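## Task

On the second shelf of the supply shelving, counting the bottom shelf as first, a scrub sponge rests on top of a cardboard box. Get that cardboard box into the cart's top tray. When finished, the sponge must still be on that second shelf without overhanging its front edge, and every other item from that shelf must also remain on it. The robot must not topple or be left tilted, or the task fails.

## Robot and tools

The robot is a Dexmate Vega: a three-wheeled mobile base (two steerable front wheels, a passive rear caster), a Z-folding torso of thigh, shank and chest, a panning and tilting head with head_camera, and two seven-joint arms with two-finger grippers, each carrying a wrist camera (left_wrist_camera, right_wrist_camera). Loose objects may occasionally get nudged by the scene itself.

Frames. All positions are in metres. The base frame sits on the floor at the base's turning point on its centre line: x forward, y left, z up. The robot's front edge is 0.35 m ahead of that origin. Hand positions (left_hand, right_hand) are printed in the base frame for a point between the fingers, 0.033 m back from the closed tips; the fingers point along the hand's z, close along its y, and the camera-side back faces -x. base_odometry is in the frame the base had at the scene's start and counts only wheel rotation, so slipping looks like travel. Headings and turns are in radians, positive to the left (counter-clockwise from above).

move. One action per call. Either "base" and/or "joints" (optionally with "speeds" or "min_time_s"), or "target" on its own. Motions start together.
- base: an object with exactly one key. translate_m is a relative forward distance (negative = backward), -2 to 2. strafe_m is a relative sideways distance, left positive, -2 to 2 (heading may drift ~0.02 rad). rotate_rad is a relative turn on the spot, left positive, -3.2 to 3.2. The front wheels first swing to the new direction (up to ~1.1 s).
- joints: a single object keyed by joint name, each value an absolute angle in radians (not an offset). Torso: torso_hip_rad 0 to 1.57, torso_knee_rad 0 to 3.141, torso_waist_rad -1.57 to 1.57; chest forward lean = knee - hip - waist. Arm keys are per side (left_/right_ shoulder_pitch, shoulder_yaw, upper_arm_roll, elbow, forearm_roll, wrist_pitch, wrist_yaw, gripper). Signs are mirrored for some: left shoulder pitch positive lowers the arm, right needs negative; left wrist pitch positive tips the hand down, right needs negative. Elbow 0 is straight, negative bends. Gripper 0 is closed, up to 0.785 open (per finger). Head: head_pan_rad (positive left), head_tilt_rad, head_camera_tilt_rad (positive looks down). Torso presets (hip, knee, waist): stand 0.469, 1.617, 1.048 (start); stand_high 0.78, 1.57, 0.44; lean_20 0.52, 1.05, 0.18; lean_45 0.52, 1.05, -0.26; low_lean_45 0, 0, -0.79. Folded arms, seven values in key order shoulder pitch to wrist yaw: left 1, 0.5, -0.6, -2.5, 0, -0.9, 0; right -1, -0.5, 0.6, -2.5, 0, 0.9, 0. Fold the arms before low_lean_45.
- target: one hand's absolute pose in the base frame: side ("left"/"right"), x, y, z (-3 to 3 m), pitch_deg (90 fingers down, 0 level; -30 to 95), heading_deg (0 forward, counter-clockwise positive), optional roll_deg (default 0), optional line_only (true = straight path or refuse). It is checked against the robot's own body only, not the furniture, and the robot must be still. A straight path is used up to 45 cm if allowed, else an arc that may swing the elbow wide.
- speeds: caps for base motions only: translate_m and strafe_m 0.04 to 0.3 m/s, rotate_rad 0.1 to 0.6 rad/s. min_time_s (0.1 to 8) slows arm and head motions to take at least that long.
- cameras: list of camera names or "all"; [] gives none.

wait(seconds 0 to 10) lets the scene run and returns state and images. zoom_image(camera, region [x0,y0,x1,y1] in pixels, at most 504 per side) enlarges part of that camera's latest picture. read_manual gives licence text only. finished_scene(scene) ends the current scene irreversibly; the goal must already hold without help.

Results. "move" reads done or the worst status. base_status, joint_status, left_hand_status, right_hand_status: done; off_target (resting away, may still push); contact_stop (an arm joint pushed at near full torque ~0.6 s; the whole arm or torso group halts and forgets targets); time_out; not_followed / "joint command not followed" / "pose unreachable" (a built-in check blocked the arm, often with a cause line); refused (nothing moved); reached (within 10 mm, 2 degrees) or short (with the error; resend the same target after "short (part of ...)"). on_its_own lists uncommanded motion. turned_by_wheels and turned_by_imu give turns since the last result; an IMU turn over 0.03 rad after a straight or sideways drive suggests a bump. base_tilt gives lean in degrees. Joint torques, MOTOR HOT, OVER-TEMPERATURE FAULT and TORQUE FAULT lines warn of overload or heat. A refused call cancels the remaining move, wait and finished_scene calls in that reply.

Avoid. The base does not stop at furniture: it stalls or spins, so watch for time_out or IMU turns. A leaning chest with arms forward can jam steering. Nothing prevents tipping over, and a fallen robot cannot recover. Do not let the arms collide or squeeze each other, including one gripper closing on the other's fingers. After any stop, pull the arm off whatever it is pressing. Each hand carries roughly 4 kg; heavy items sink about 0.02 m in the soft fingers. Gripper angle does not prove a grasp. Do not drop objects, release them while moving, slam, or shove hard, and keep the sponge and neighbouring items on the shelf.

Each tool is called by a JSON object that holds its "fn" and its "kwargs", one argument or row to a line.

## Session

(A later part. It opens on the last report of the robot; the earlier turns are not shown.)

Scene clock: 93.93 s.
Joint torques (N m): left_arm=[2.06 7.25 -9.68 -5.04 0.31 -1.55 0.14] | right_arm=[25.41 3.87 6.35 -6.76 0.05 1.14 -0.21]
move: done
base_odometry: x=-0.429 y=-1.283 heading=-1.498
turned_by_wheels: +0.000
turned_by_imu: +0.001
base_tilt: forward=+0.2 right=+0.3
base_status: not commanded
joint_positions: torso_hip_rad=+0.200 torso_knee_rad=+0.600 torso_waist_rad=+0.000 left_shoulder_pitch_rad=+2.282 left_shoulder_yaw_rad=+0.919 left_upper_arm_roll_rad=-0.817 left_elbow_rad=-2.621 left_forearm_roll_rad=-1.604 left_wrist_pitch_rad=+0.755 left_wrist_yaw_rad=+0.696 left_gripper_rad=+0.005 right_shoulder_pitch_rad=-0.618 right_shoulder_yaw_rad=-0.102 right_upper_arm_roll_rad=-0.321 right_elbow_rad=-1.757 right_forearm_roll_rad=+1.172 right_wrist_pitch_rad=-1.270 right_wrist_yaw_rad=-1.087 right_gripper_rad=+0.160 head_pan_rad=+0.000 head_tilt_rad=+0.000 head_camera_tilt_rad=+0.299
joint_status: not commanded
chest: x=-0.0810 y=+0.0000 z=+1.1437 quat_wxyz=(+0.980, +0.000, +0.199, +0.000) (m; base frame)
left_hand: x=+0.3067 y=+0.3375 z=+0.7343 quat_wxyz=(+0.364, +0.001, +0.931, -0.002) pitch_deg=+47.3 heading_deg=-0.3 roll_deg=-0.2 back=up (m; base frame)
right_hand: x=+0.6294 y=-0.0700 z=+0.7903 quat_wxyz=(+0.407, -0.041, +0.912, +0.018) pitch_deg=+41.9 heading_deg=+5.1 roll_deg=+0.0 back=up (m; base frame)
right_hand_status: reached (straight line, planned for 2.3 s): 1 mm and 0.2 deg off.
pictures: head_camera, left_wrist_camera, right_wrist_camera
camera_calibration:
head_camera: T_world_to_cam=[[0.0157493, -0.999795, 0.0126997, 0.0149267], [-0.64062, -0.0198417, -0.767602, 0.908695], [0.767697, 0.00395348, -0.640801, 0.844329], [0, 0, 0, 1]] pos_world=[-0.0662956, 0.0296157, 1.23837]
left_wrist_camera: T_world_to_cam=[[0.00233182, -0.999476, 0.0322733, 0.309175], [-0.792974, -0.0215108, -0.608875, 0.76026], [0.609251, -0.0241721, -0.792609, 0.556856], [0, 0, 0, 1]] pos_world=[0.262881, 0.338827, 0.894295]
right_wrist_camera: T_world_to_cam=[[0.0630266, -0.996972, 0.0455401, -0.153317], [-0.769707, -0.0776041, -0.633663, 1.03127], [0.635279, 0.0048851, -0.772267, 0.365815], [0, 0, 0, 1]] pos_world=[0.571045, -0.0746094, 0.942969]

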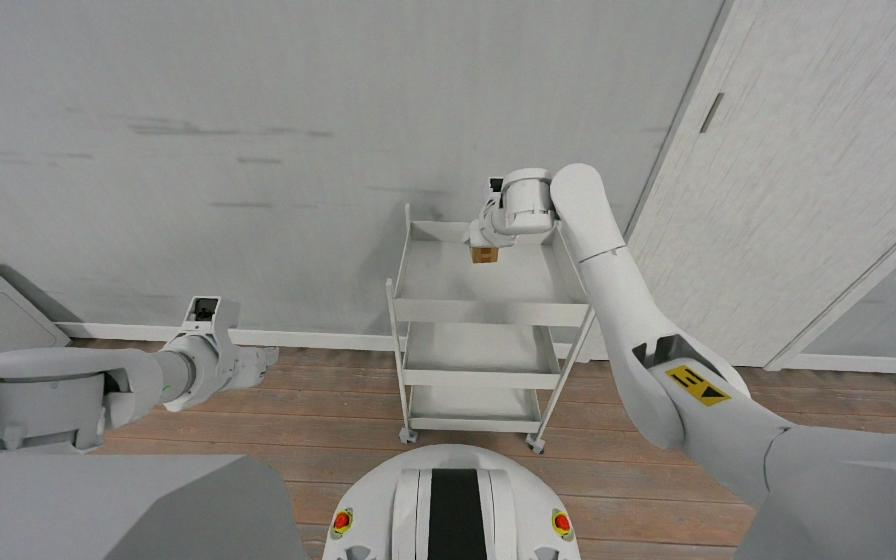

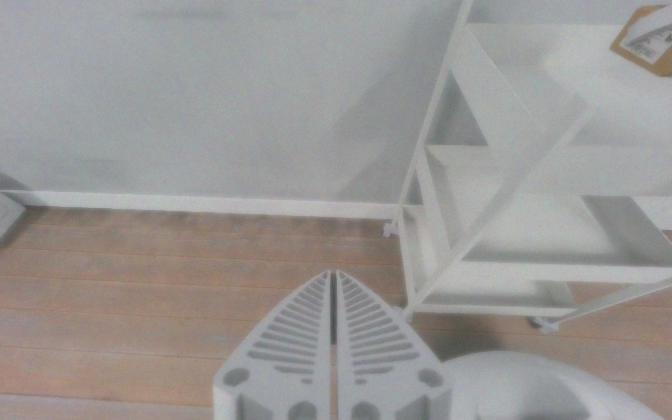

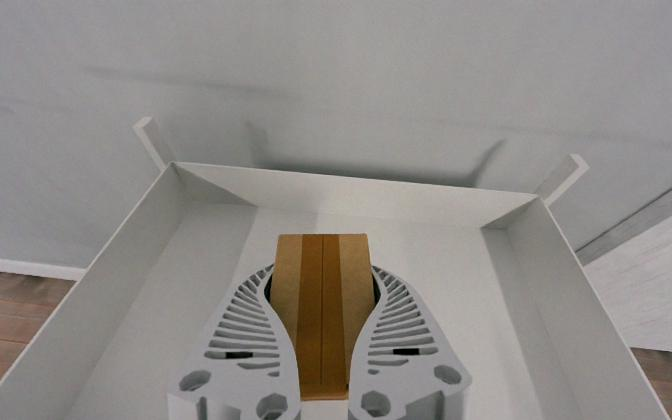

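{"fn": "move", "kwargs": {
  "target": {"side":"right","x":0.635,"y":-0.075,"z":0.732,"pitch_deg":40,"heading_deg":3},
  "cameras": ["right_wrist_camera","left_wrist_camera"]
}}

{"fn": "move", "kwargs": {
  "target": {"side":"right","x":0.635,"y":-0.075,"z":0.715,"pitch_deg":40,"heading_deg":3}
}}

{"fn": "zoom_image", "kwargs": {
  "camera": "left_wrist_camera",
  "region": [472, 0, 672, 140]
}}

Scene clock: 96.87 s.
Joint torques (N m): left_arm=[0.73 8.43 -10.03 -4.71 0.38 -2.1 0.08] | right_arm=[13.44 0.44 1.31 -8.25 -0.55 2.5 0.63]
move: done
base_odometry: x=-0.429 y=-1.283 heading=-1.498
turned_by_wheels: +0.000
turned_by_imu: +0.001
base_tilt: forward=+0.1 right=+0.3
base_status: not commanded
joint_positions: torso_hip_rad=+0.200 torso_knee_rad=+0.600 torso_waist_rad=+0.000 left_shoulder_pitch_rad=+2.282 left_shoulder_yaw_rad=+0.919 left_upper_arm_roll_rad=-0.817 left_elbow_rad=-2.621 left_forearm_roll_rad=-1.604 left_wrist_pitch_rad=+0.755 left_wrist_yaw_rad=+0.696 left_gripper_rad=+0.005 right_shoulder_pitch_rad=-0.698 right_shoulder_yaw_rad=-0.187 right_upper_arm_roll_rad=-0.437 right_elbow_rad=-1.721 right_forearm_roll_rad=+1.020 right_wrist_pitch_rad=-1.049 right_wrist_yaw_rad=-0.925 right_gripper_rad=+0.160 head_pan_rad=+0.000 head_tilt_rad=+0.000 head_camera_tilt_rad=+0.299
joint_status: not commanded
chest: x=-0.0810 y=+0.0000 z=+1.1437 quat_wxyz=(+0.980, +0.000, +0.199, +0.000) (m; base frame)
left_hand: x=+0.3067 y=+0.3375 z=+0.7343 quat_wxyz=(+0.364, +0.001, +0.931, -0.002) pitch_deg=+47.3 heading_deg=-0.3 roll_deg=-0.2 back=up (m; base frame)
right_hand: x=+0.6348 y=-0.0749 z=+0.7333 quat_wxyz=(+0.422, -0.024, +0.906, +0.011) pitch_deg=+40.1 heading_deg=+3.0 roll_deg=+0.0 back=up (m; base frame)
right_hand_status: reached (straight line, planned for 1.0 s): 1 mm and 0.1 deg off.
pictures: left_wrist_camera, right_wrist_camera
camera_calibration:
left_wrist_camera: T_world_to_cam=[[0.00233182, -0.999476, 0.0322733, 0.309175], [-0.792974, -0.0215108, -0.608875, 0.76026], [0.609251, -0.0241721, -0.792609, 0.556856], [0, 0, 0, 1]] pos_world=[0.262881, 0.338827, 0.894295]
right_wrist_camera: T_world_to_cam=[[0.0250449, -0.998713, 0.0440952, -0.130978], [-0.751892, -0.0478872, -0.657545, 1.00734], [0.65881, -0.0166867, -0.752124, 0.287044], [0, 0, 0, 1]] pos_world=[0.571585, -0.0777805, 0.884039]

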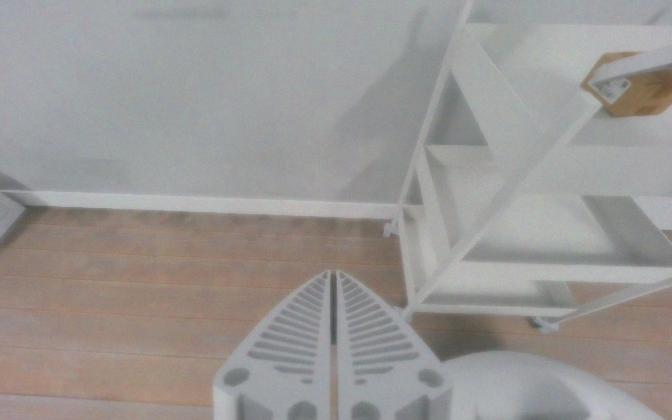

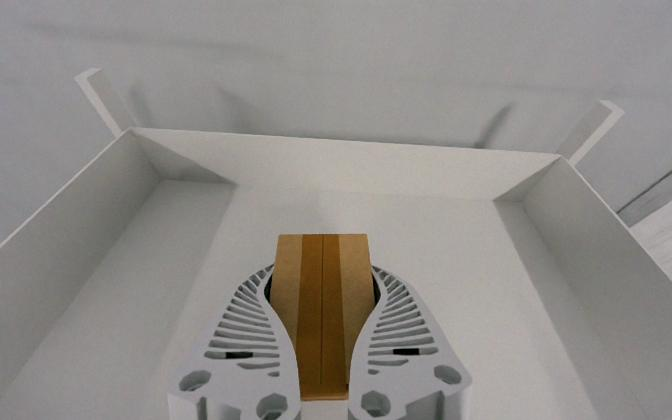

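Scene clock: 98.27 s.
Joint torques (N m): left_arm=[1.06 7.35 -9.91 -4.23 0.38 -1.78 0.09] | right_arm=[12.75 0.66 1.98 -8.45 -0.27 2.41 0.55]
move: done
base_odometry: x=-0.429 y=-1.283 heading=-1.498
turned_by_wheels: +0.000
turned_by_imu: +0.000
base_tilt: forward=+0.1 right=+0.2
base_status: not commanded
joint_positions: torso_hip_rad=+0.200 torso_knee_rad=+0.600 torso_waist_rad=+0.000 left_shoulder_pitch_rad=+2.282 left_shoulder_yaw_rad=+0.919 left_upper_arm_roll_rad=-0.817 left_elbow_rad=-2.621 left_forearm_roll_rad=-1.604 left_wrist_pitch_rad=+0.755 left_wrist_yaw_rad=+0.696 left_gripper_rad=+0.005 right_shoulder_pitch_rad=-0.712 right_shoulder_yaw_rad=-0.202 right_upper_arm_roll_rad=-0.462 right_elbow_rad=-1.699 right_forearm_roll_rad=+0.990 right_wrist_pitch_rad=-1.002 right_wrist_yaw_rad=-0.886 right_gripper_rad=+0.160 head_pan_rad=+0.000 head_tilt_rad=+0.000 head_camera_tilt_rad=+0.299
joint_status: not commanded
chest: x=-0.0810 y=+0.0000 z=+1.1437 quat_wxyz=(+0.980, +0.000, +0.199, +0.000) (m; base frame)
left_hand: x=+0.3067 y=+0.3375 z=+0.7343 quat_wxyz=(+0.364, +0.001, +0.931, -0.002) pitch_deg=+47.3 heading_deg=-0.3 roll_deg=-0.2 back=up (m; base frame)
right_hand: x=+0.6350 y=-0.0750 z=+0.7169 quat_wxyz=(+0.422, -0.024, +0.906, +0.011) pitch_deg=+40.0 heading_deg=+3.0 roll_deg=+0.0 back=up (m; base frame)
right_hand_status: reached (straight line, planned for 0.5 s): 2 mm and 0.0 deg off.
pictures: head_camera, left_wrist_camera, right_wrist_camera
camera_calibration:
head_camera: T_world_to_cam=[[0.0157493, -0.999795, 0.0126997, 0.0149267], [-0.64062, -0.0198417, -0.767602, 0.908695], [0.767697, 0.00395348, -0.640801, 0.844329], [0, 0, 0, 1]] pos_world=[-0.0662956, 0.0296157, 1.23837]
left_wrist_camera: T_world_to_cam=[[0.00233182, -0.999476, 0.0322733, 0.309175], [-0.792974, -0.0215108, -0.608875, 0.76026], [0.609251, -0.0241721, -0.792609, 0.556856], [0, 0, 0, 1]] pos_world=[0.262881, 0.338827, 0.894295]
right_wrist_camera: T_world_to_cam=[[0.0245039, -0.998727, 0.0440791, -0.129932], [-0.751212, -0.0474876, -0.658351, 0.996897], [0.659606, -0.0169806, -0.751419, 0.27362], [0, 0, 0, 1]] pos_world=[0.571583, -0.0777801, 0.867638]

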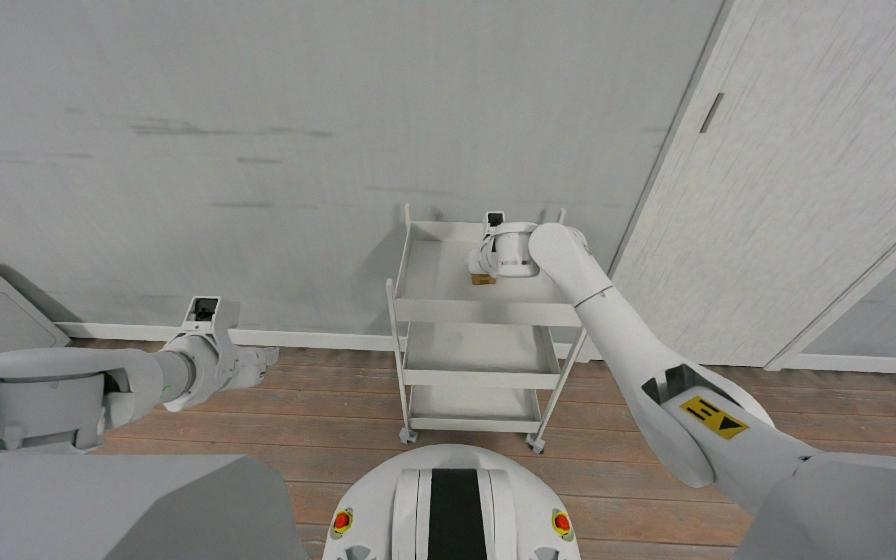

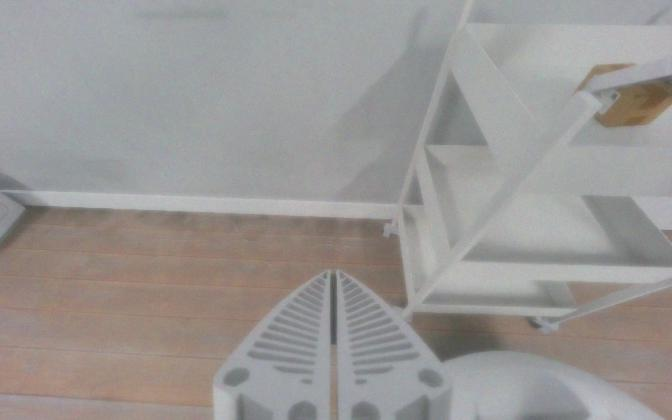

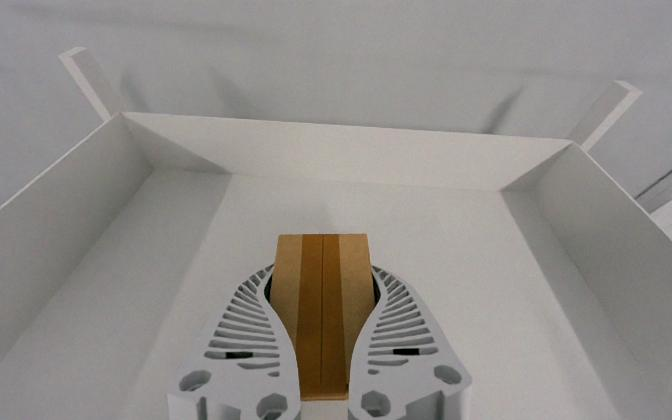

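Scaled by 2.520 from the camera's 672x420 image, which has a finer 960x600 frame.

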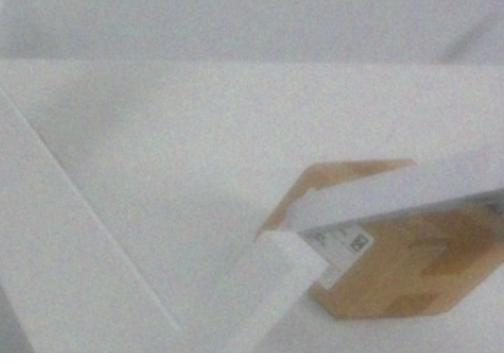

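{"fn": "move", "kwargs": {
  "target": {"side":"right","x":0.635,"y":-0.075,"z":0.704,"pitch_deg":40,"heading_deg":3},
  "cameras": ["right_wrist_camera"]
}}

{"fn": "move", "kwargs": {
  "target": {"side":"right","x":0.635,"y":-0.075,"z":0.692,"pitch_deg":40,"heading_deg":3},
  "cameras": ["right_wrist_camera","left_wrist_camera"]
}}

{"fn": "zoom_image", "kwargs": {
  "camera": "left_wrist_camera",
  "region": [472, 0, 672, 140]
}}

Scene clock: 99.83 s.
Joint torques (N m): left_arm=[2.87 7.15 -9.92 -5.24 0.42 -1.91 0.16] | right_arm=[-3.97 -3.82 -1.92 4.57 0.53 -1.88 0.38]
move: done
base_odometry: x=-0.429 y=-1.283 heading=-1.498
turned_by_wheels: +0.000
turned_by_imu: +0.000
base_tilt: forward=+0.1 right=+0.3
base_status: not commanded
joint_positions: torso_hip_rad=+0.200 torso_knee_rad=+0.600 torso_waist_rad=+0.000 left_shoulder_pitch_rad=+2.282 left_shoulder_yaw_rad=+0.919 left_upper_arm_roll_rad=-0.817 left_elbow_rad=-2.621 left_forearm_roll_rad=-1.604 left_wrist_pitch_rad=+0.755 left_wrist_yaw_rad=+0.696 left_gripper_rad=+0.005 right_shoulder_pitch_rad=-0.720 right_shoulder_yaw_rad=-0.211 right_upper_arm_roll_rad=-0.478 right_elbow_rad=-1.683 right_forearm_roll_rad=+0.970 right_wrist_pitch_rad=-0.969 right_wrist_yaw_rad=-0.861 right_gripper_rad=+0.160 head_pan_rad=+0.000 head_tilt_rad=+0.000 head_camera_tilt_rad=+0.299
joint_status: not commanded
chest: x=-0.0815 y=+0.0000 z=+1.1437 quat_wxyz=(+0.980, +0.000, +0.198, +0.000) (m; base frame)
left_hand: x=+0.3065 y=+0.3375 z=+0.7346 quat_wxyz=(+0.365, +0.001, +0.931, -0.002) pitch_deg=+47.2 heading_deg=-0.3 roll_deg=-0.2 back=up (m; base frame)
right_hand: x=+0.6356 y=-0.0750 z=+0.7077 quat_wxyz=(+0.424, -0.023, +0.905, +0.011) pitch_deg=+39.8 heading_deg=+3.0 roll_deg=+0.1 back=up (m; base frame)
right_hand_status: reached (straight line, planned for 0.4 s): 4 mm and 0.2 deg off.
pictures: right_wrist_camera
camera_calibration:
right_wrist_camera: T_world_to_cam=[[0.0236516, -0.998789, 0.0431379, -0.128326], [-0.748802, -0.0462881, -0.661175, 0.991846], [0.662371, -0.0166639, -0.74899, 0.262773], [0, 0, 0, 1]] pos_world=[0.571678, -0.0778807, 0.858134]

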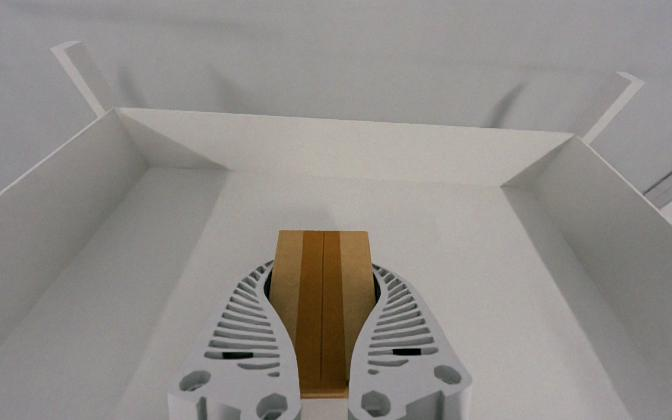

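Scene clock: 101.13 s.
Joint torques (N m): left_arm=[2.29 7.24 -9.7 -3.74 0.27 -2.06 0.07] | right_arm=[-26.04 -6.92 -6.23 22.34 2.23 -8.26 -0.06]
move: done
base_odometry: x=-0.429 y=-1.283 heading=-1.498
turned_by_wheels: +0.000
turned_by_imu: +0.000
base_tilt: forward=+0.1 right=+0.3
base_status: not commanded
joint_positions: torso_hip_rad=+0.200 torso_knee_rad=+0.600 torso_waist_rad=+0.001 left_shoulder_pitch_rad=+2.282 left_shoulder_yaw_rad=+0.919 left_upper_arm_roll_rad=-0.817 left_elbow_rad=-2.621 left_forearm_roll_rad=-1.604 left_wrist_pitch_rad=+0.755 left_wrist_yaw_rad=+0.696 left_gripper_rad=+0.005 right_shoulder_pitch_rad=-0.727 right_shoulder_yaw_rad=-0.218 right_upper_arm_roll_rad=-0.494 right_elbow_rad=-1.662 right_forearm_roll_rad=+0.949 right_wrist_pitch_rad=-0.933 right_wrist_yaw_rad=-0.834 right_gripper_rad=+0.160 head_pan_rad=+0.000 head_tilt_rad=+0.000 head_camera_tilt_rad=+0.299
joint_status: not commanded
chest: x=-0.0821 y=+0.0000 z=+1.1437 quat_wxyz=(+0.980, +0.000, +0.198, +0.000) (m; base frame)
left_hand: x=+0.3063 y=+0.3375 z=+0.7351 quat_wxyz=(+0.365, +0.001, +0.931, -0.002) pitch_deg=+47.2 heading_deg=-0.3 roll_deg=-0.2 back=up (m; base frame)
right_hand: x=+0.6368 y=-0.0748 z=+0.6983 quat_wxyz=(+0.426, -0.023, +0.904, +0.012) pitch_deg=+39.6 heading_deg=+3.0 roll_deg=+0.2 back=up (m; base frame)
right_hand_status: reached (straight line, planned for 0.4 s): 7 mm and 0.5 deg off.
pictures: left_wrist_camera, right_wrist_camera
camera_calibration:
left_wrist_camera: T_world_to_cam=[[0.00227467, -0.999476, 0.0322756, 0.309167], [-0.791926, -0.0215084, -0.610239, 0.761157], [0.610613, -0.0241717, -0.79156, 0.556481], [0, 0, 0, 1]] pos_world=[0.262282, 0.338827, 0.894997]
right_wrist_camera: T_world_to_cam=[[0.022686, -0.998872, 0.0417206, -0.126171], [-0.745862, -0.0446985, -0.664599, 0.987145], [0.665714, -0.0160408, -0.746035, 0.250806], [0, 0, 0, 1]] pos_world=[0.572172, -0.0778819, 0.848429]

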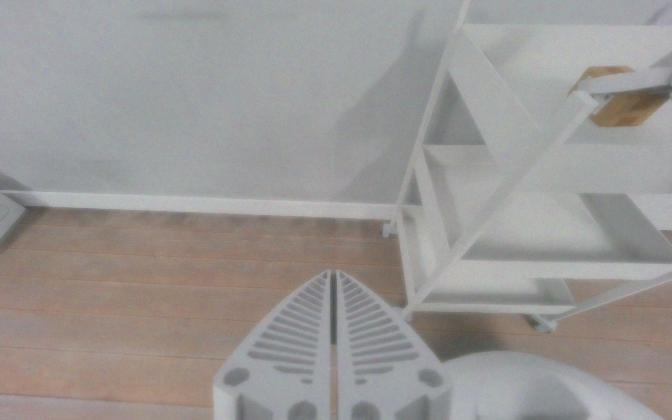

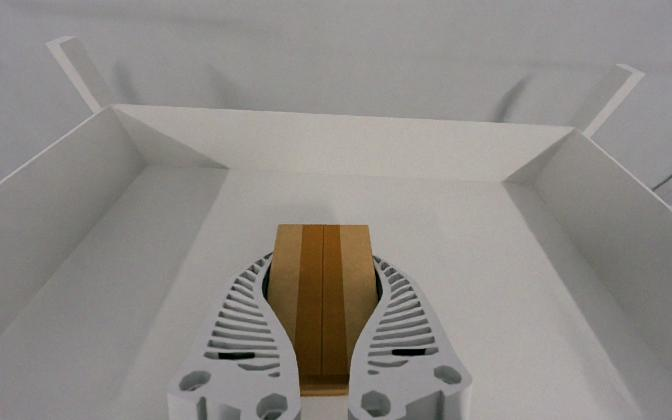

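Scaled by 2.520 from the camera's 672x420 image, which has a finer 960x600 frame.

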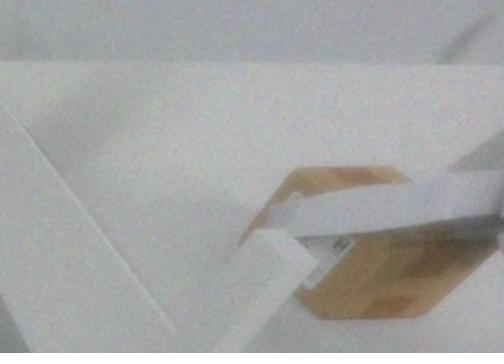

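{"fn": "move", "kwargs": {
  "target": {"side":"right","x":0.635,"y":-0.075,"z":0.707,"pitch_deg":40,"heading_deg":3},
  "cameras": []
}}

{"fn": "move", "kwargs": {
  "joints": {"right_gripper_rad":0.4},
  "cameras": ["right_wrist_camera"]
}}

{"fn": "move", "kwargs": {
  "target": {"side":"right","x":0.60,"y":-0.075,"z":0.80,"pitch_deg":40,"heading_deg":3},
  "cameras": ["right_wrist_camera"]
}}

Scene clock: 102.83 s.
Joint torques (N m): left_arm=[2.43 8.57 -10.03 -4.73 0.39 -2.03 0.03] | right_arm=[11.36 1.14 3.35 -5.03 1.15 -2.12 -0.53]
move: done
base_odometry: x=-0.429 y=-1.283 heading=-1.498
turned_by_wheels: +0.000
turned_by_imu: +0.001
base_tilt: forward=+0.1 right=+0.3
base_status: not commanded
joint_positions: torso_hip_rad=+0.200 torso_knee_rad=+0.600 torso_waist_rad=+0.000 left_shoulder_pitch_rad=+2.282 left_shoulder_yaw_rad=+0.919 left_upper_arm_roll_rad=-0.817 left_elbow_rad=-2.621 left_forearm_roll_rad=-1.604 left_wrist_pitch_rad=+0.755 left_wrist_yaw_rad=+0.696 left_gripper_rad=+0.005 right_shoulder_pitch_rad=-0.720 right_shoulder_yaw_rad=-0.211 right_upper_arm_roll_rad=-0.480 right_elbow_rad=-1.677 right_forearm_roll_rad=+0.968 right_wrist_pitch_rad=-0.966 right_wrist_yaw_rad=-0.857 right_gripper_rad=+0.160 head_pan_rad=+0.000 head_tilt_rad=+0.000 head_camera_tilt_rad=+0.299
joint_status: not commanded
chest: x=-0.0815 y=+0.0000 z=+1.1437 quat_wxyz=(+0.980, +0.000, +0.198, +0.000) (m; base frame)
left_hand: x=+0.3065 y=+0.3375 z=+0.7347 quat_wxyz=(+0.365, +0.001, +0.931, -0.002) pitch_deg=+47.2 heading_deg=-0.3 roll_deg=-0.2 back=up (m; base frame)
right_hand: x=+0.6356 y=-0.0750 z=+0.7053 quat_wxyz=(+0.423, -0.023, +0.906, +0.011) pitch_deg=+40.0 heading_deg=+3.0 roll_deg=+0.0 back=up (m; base frame)
right_hand_status: reached (straight line, planned for 0.4 s): 2 mm and 0.1 deg off.
pictures: none
No camera images: "cameras" was empty.

Scene clock: 103.60 s.
Joint torques (N m): left_arm=[2.26 7.99 -10.27 -5.04 0.43 -1.8 0.16] | right_arm=[21.79 4.81 6.75 -11.9 0.01 1.79 -0.22]
move: done
base_odometry: x=-0.429 y=-1.283 heading=-1.498
turned_by_wheels: +0.000
turned_by_imu: +0.000
base_tilt: forward=+0.1 right=+0.3
base_status: not commanded
joint_positions: torso_hip_rad=+0.200 torso_knee_rad=+0.600 torso_waist_rad=+0.000 left_shoulder_pitch_rad=+2.282 left_shoulder_yaw_rad=+0.919 left_upper_arm_roll_rad=-0.817 left_elbow_rad=-2.621 left_forearm_roll_rad=-1.604 left_wrist_pitch_rad=+0.755 left_wrist_yaw_rad=+0.696 left_gripper_rad=+0.005 right_shoulder_pitch_rad=-0.719 right_shoulder_yaw_rad=-0.210 right_upper_arm_roll_rad=-0.478 right_elbow_rad=-1.678 right_forearm_roll_rad=+0.971 right_wrist_pitch_rad=-0.971 right_wrist_yaw_rad=-0.860 right_gripper_rad=+0.400 head_pan_rad=+0.000 head_tilt_rad=+0.000 head_camera_tilt_rad=+0.299
joint_status: all done
chest: x=-0.0812 y=+0.0000 z=+1.1437 quat_wxyz=(+0.980, +0.000, +0.199, +0.000) (m; base frame)
left_hand: x=+0.3066 y=+0.3375 z=+0.7344 quat_wxyz=(+0.364, +0.001, +0.931, -0.002) pitch_deg=+47.2 heading_deg=-0.3 roll_deg=-0.2 back=up (m; base frame)
right_hand: x=+0.6350 y=-0.0750 z=+0.7049 quat_wxyz=(+0.421, -0.024, +0.906, +0.011) pitch_deg=+40.1 heading_deg=+3.0 roll_deg=+0.0 back=up (m; base frame)
pictures: right_wrist_camera
camera_calibration:
right_wrist_camera: T_world_to_cam=[[0.0249627, -0.998697, 0.0445086, -0.129942], [-0.752413, -0.0480842, -0.656934, 0.988724], [0.658218, -0.01709, -0.752633, 0.266306], [0, 0, 0, 1]] pos_world=[0.571885, -0.0776798, 0.85574]

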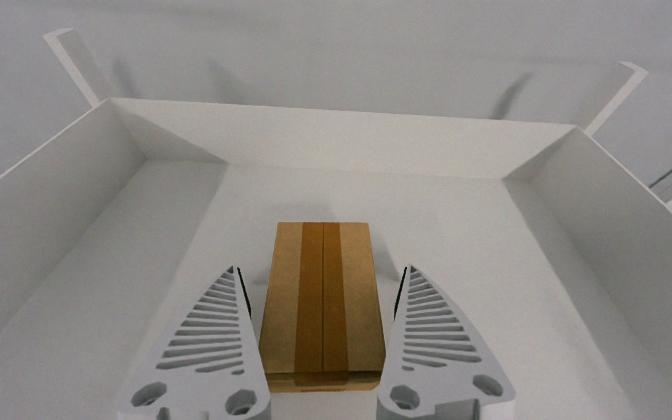

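Scene clock: 110.10 s.
Joint torques (N m): left_arm=[2.19 7.25 -10.02 -4.88 0.39 -1.9 0.02] | right_arm=[25.18 -0.57 7.1 -3.74 -1.04 1.34 -0.37]
move: done
base_odometry: x=-0.429 y=-1.283 heading=-1.498
turned_by_wheels: +0.000
turned_by_imu: +0.002
base_tilt: forward=+0.2 right=+0.4
base_status: not commanded
joint_positions: torso_hip_rad=+0.200 torso_knee_rad=+0.600 torso_waist_rad=+0.000 left_shoulder_pitch_rad=+2.282 left_shoulder_yaw_rad=+0.919 left_upper_arm_roll_rad=-0.817 left_elbow_rad=-2.621 left_forearm_roll_rad=-1.604 left_wrist_pitch_rad=+0.755 left_wrist_yaw_rad=+0.696 left_gripper_rad=+0.005 right_shoulder_pitch_rad=+0.432 right_shoulder_yaw_rad=-0.746 right_upper_arm_roll_rad=-1.942 right_elbow_rad=-1.994 right_forearm_roll_rad=+2.088 right_wrist_pitch_rad=+0.031 right_wrist_yaw_rad=-1.086 right_gripper_rad=+0.400 head_pan_rad=+0.000 head_tilt_rad=+0.000 head_camera_tilt_rad=+0.299
joint_status: not commanded
chest: x=-0.0812 y=+0.0000 z=+1.1437 quat_wxyz=(+0.980, +0.000, +0.199, +0.000) (m; base frame)
left_hand: x=+0.3066 y=+0.3375 z=+0.7344 quat_wxyz=(+0.364, +0.001, +0.931, -0.002) pitch_deg=+47.3 heading_deg=-0.3 roll_deg=-0.2 back=up (m; base frame)
right_hand: x=+0.6000 y=-0.0724 z=+0.8001 quat_wxyz=(+0.423, -0.026, +0.906, +0.012) pitch_deg=+39.9 heading_deg=+3.3 roll_deg=+0.0 back=up (m; base frame)
right_hand_status: reached (checked arc [no straight line was possible; over the whole arc the hand travels 0.47 m to end 0.10 m from its start, up to 0.20 m off the straight line; right_upper_arm_roll_rad turns most, 1.47 rad; on the way or at its end the hand turns up to 23 deg from its attitude at the start], planned for 4.9 s): 3 mm and 0.3 deg off.
pictures: right_wrist_camera
camera_calibration:
right_wrist_camera: T_world_to_cam=[[0.029785, -0.9986, 0.0437157, -0.133018], [-0.749864, -0.0512415, -0.659605, 1.02545], [0.660921, -0.0131345, -0.75034, 0.357876], [0, 0, 0, 1]] pos_world=[0.536384, -0.0755855, 0.950737]

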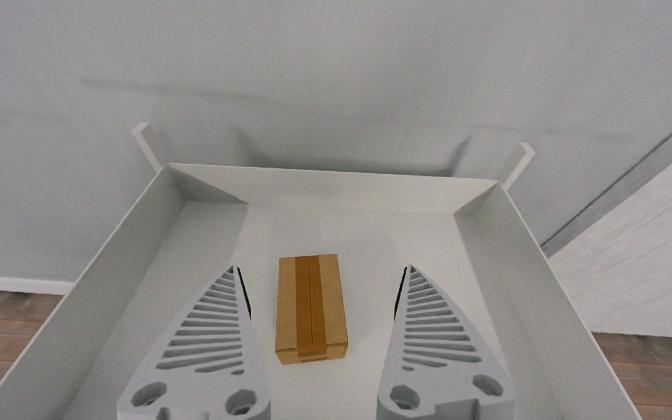

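{"fn": "finished_scene", "kwargs": {
  "scene": 2
}}

The scene is finished: the task was done.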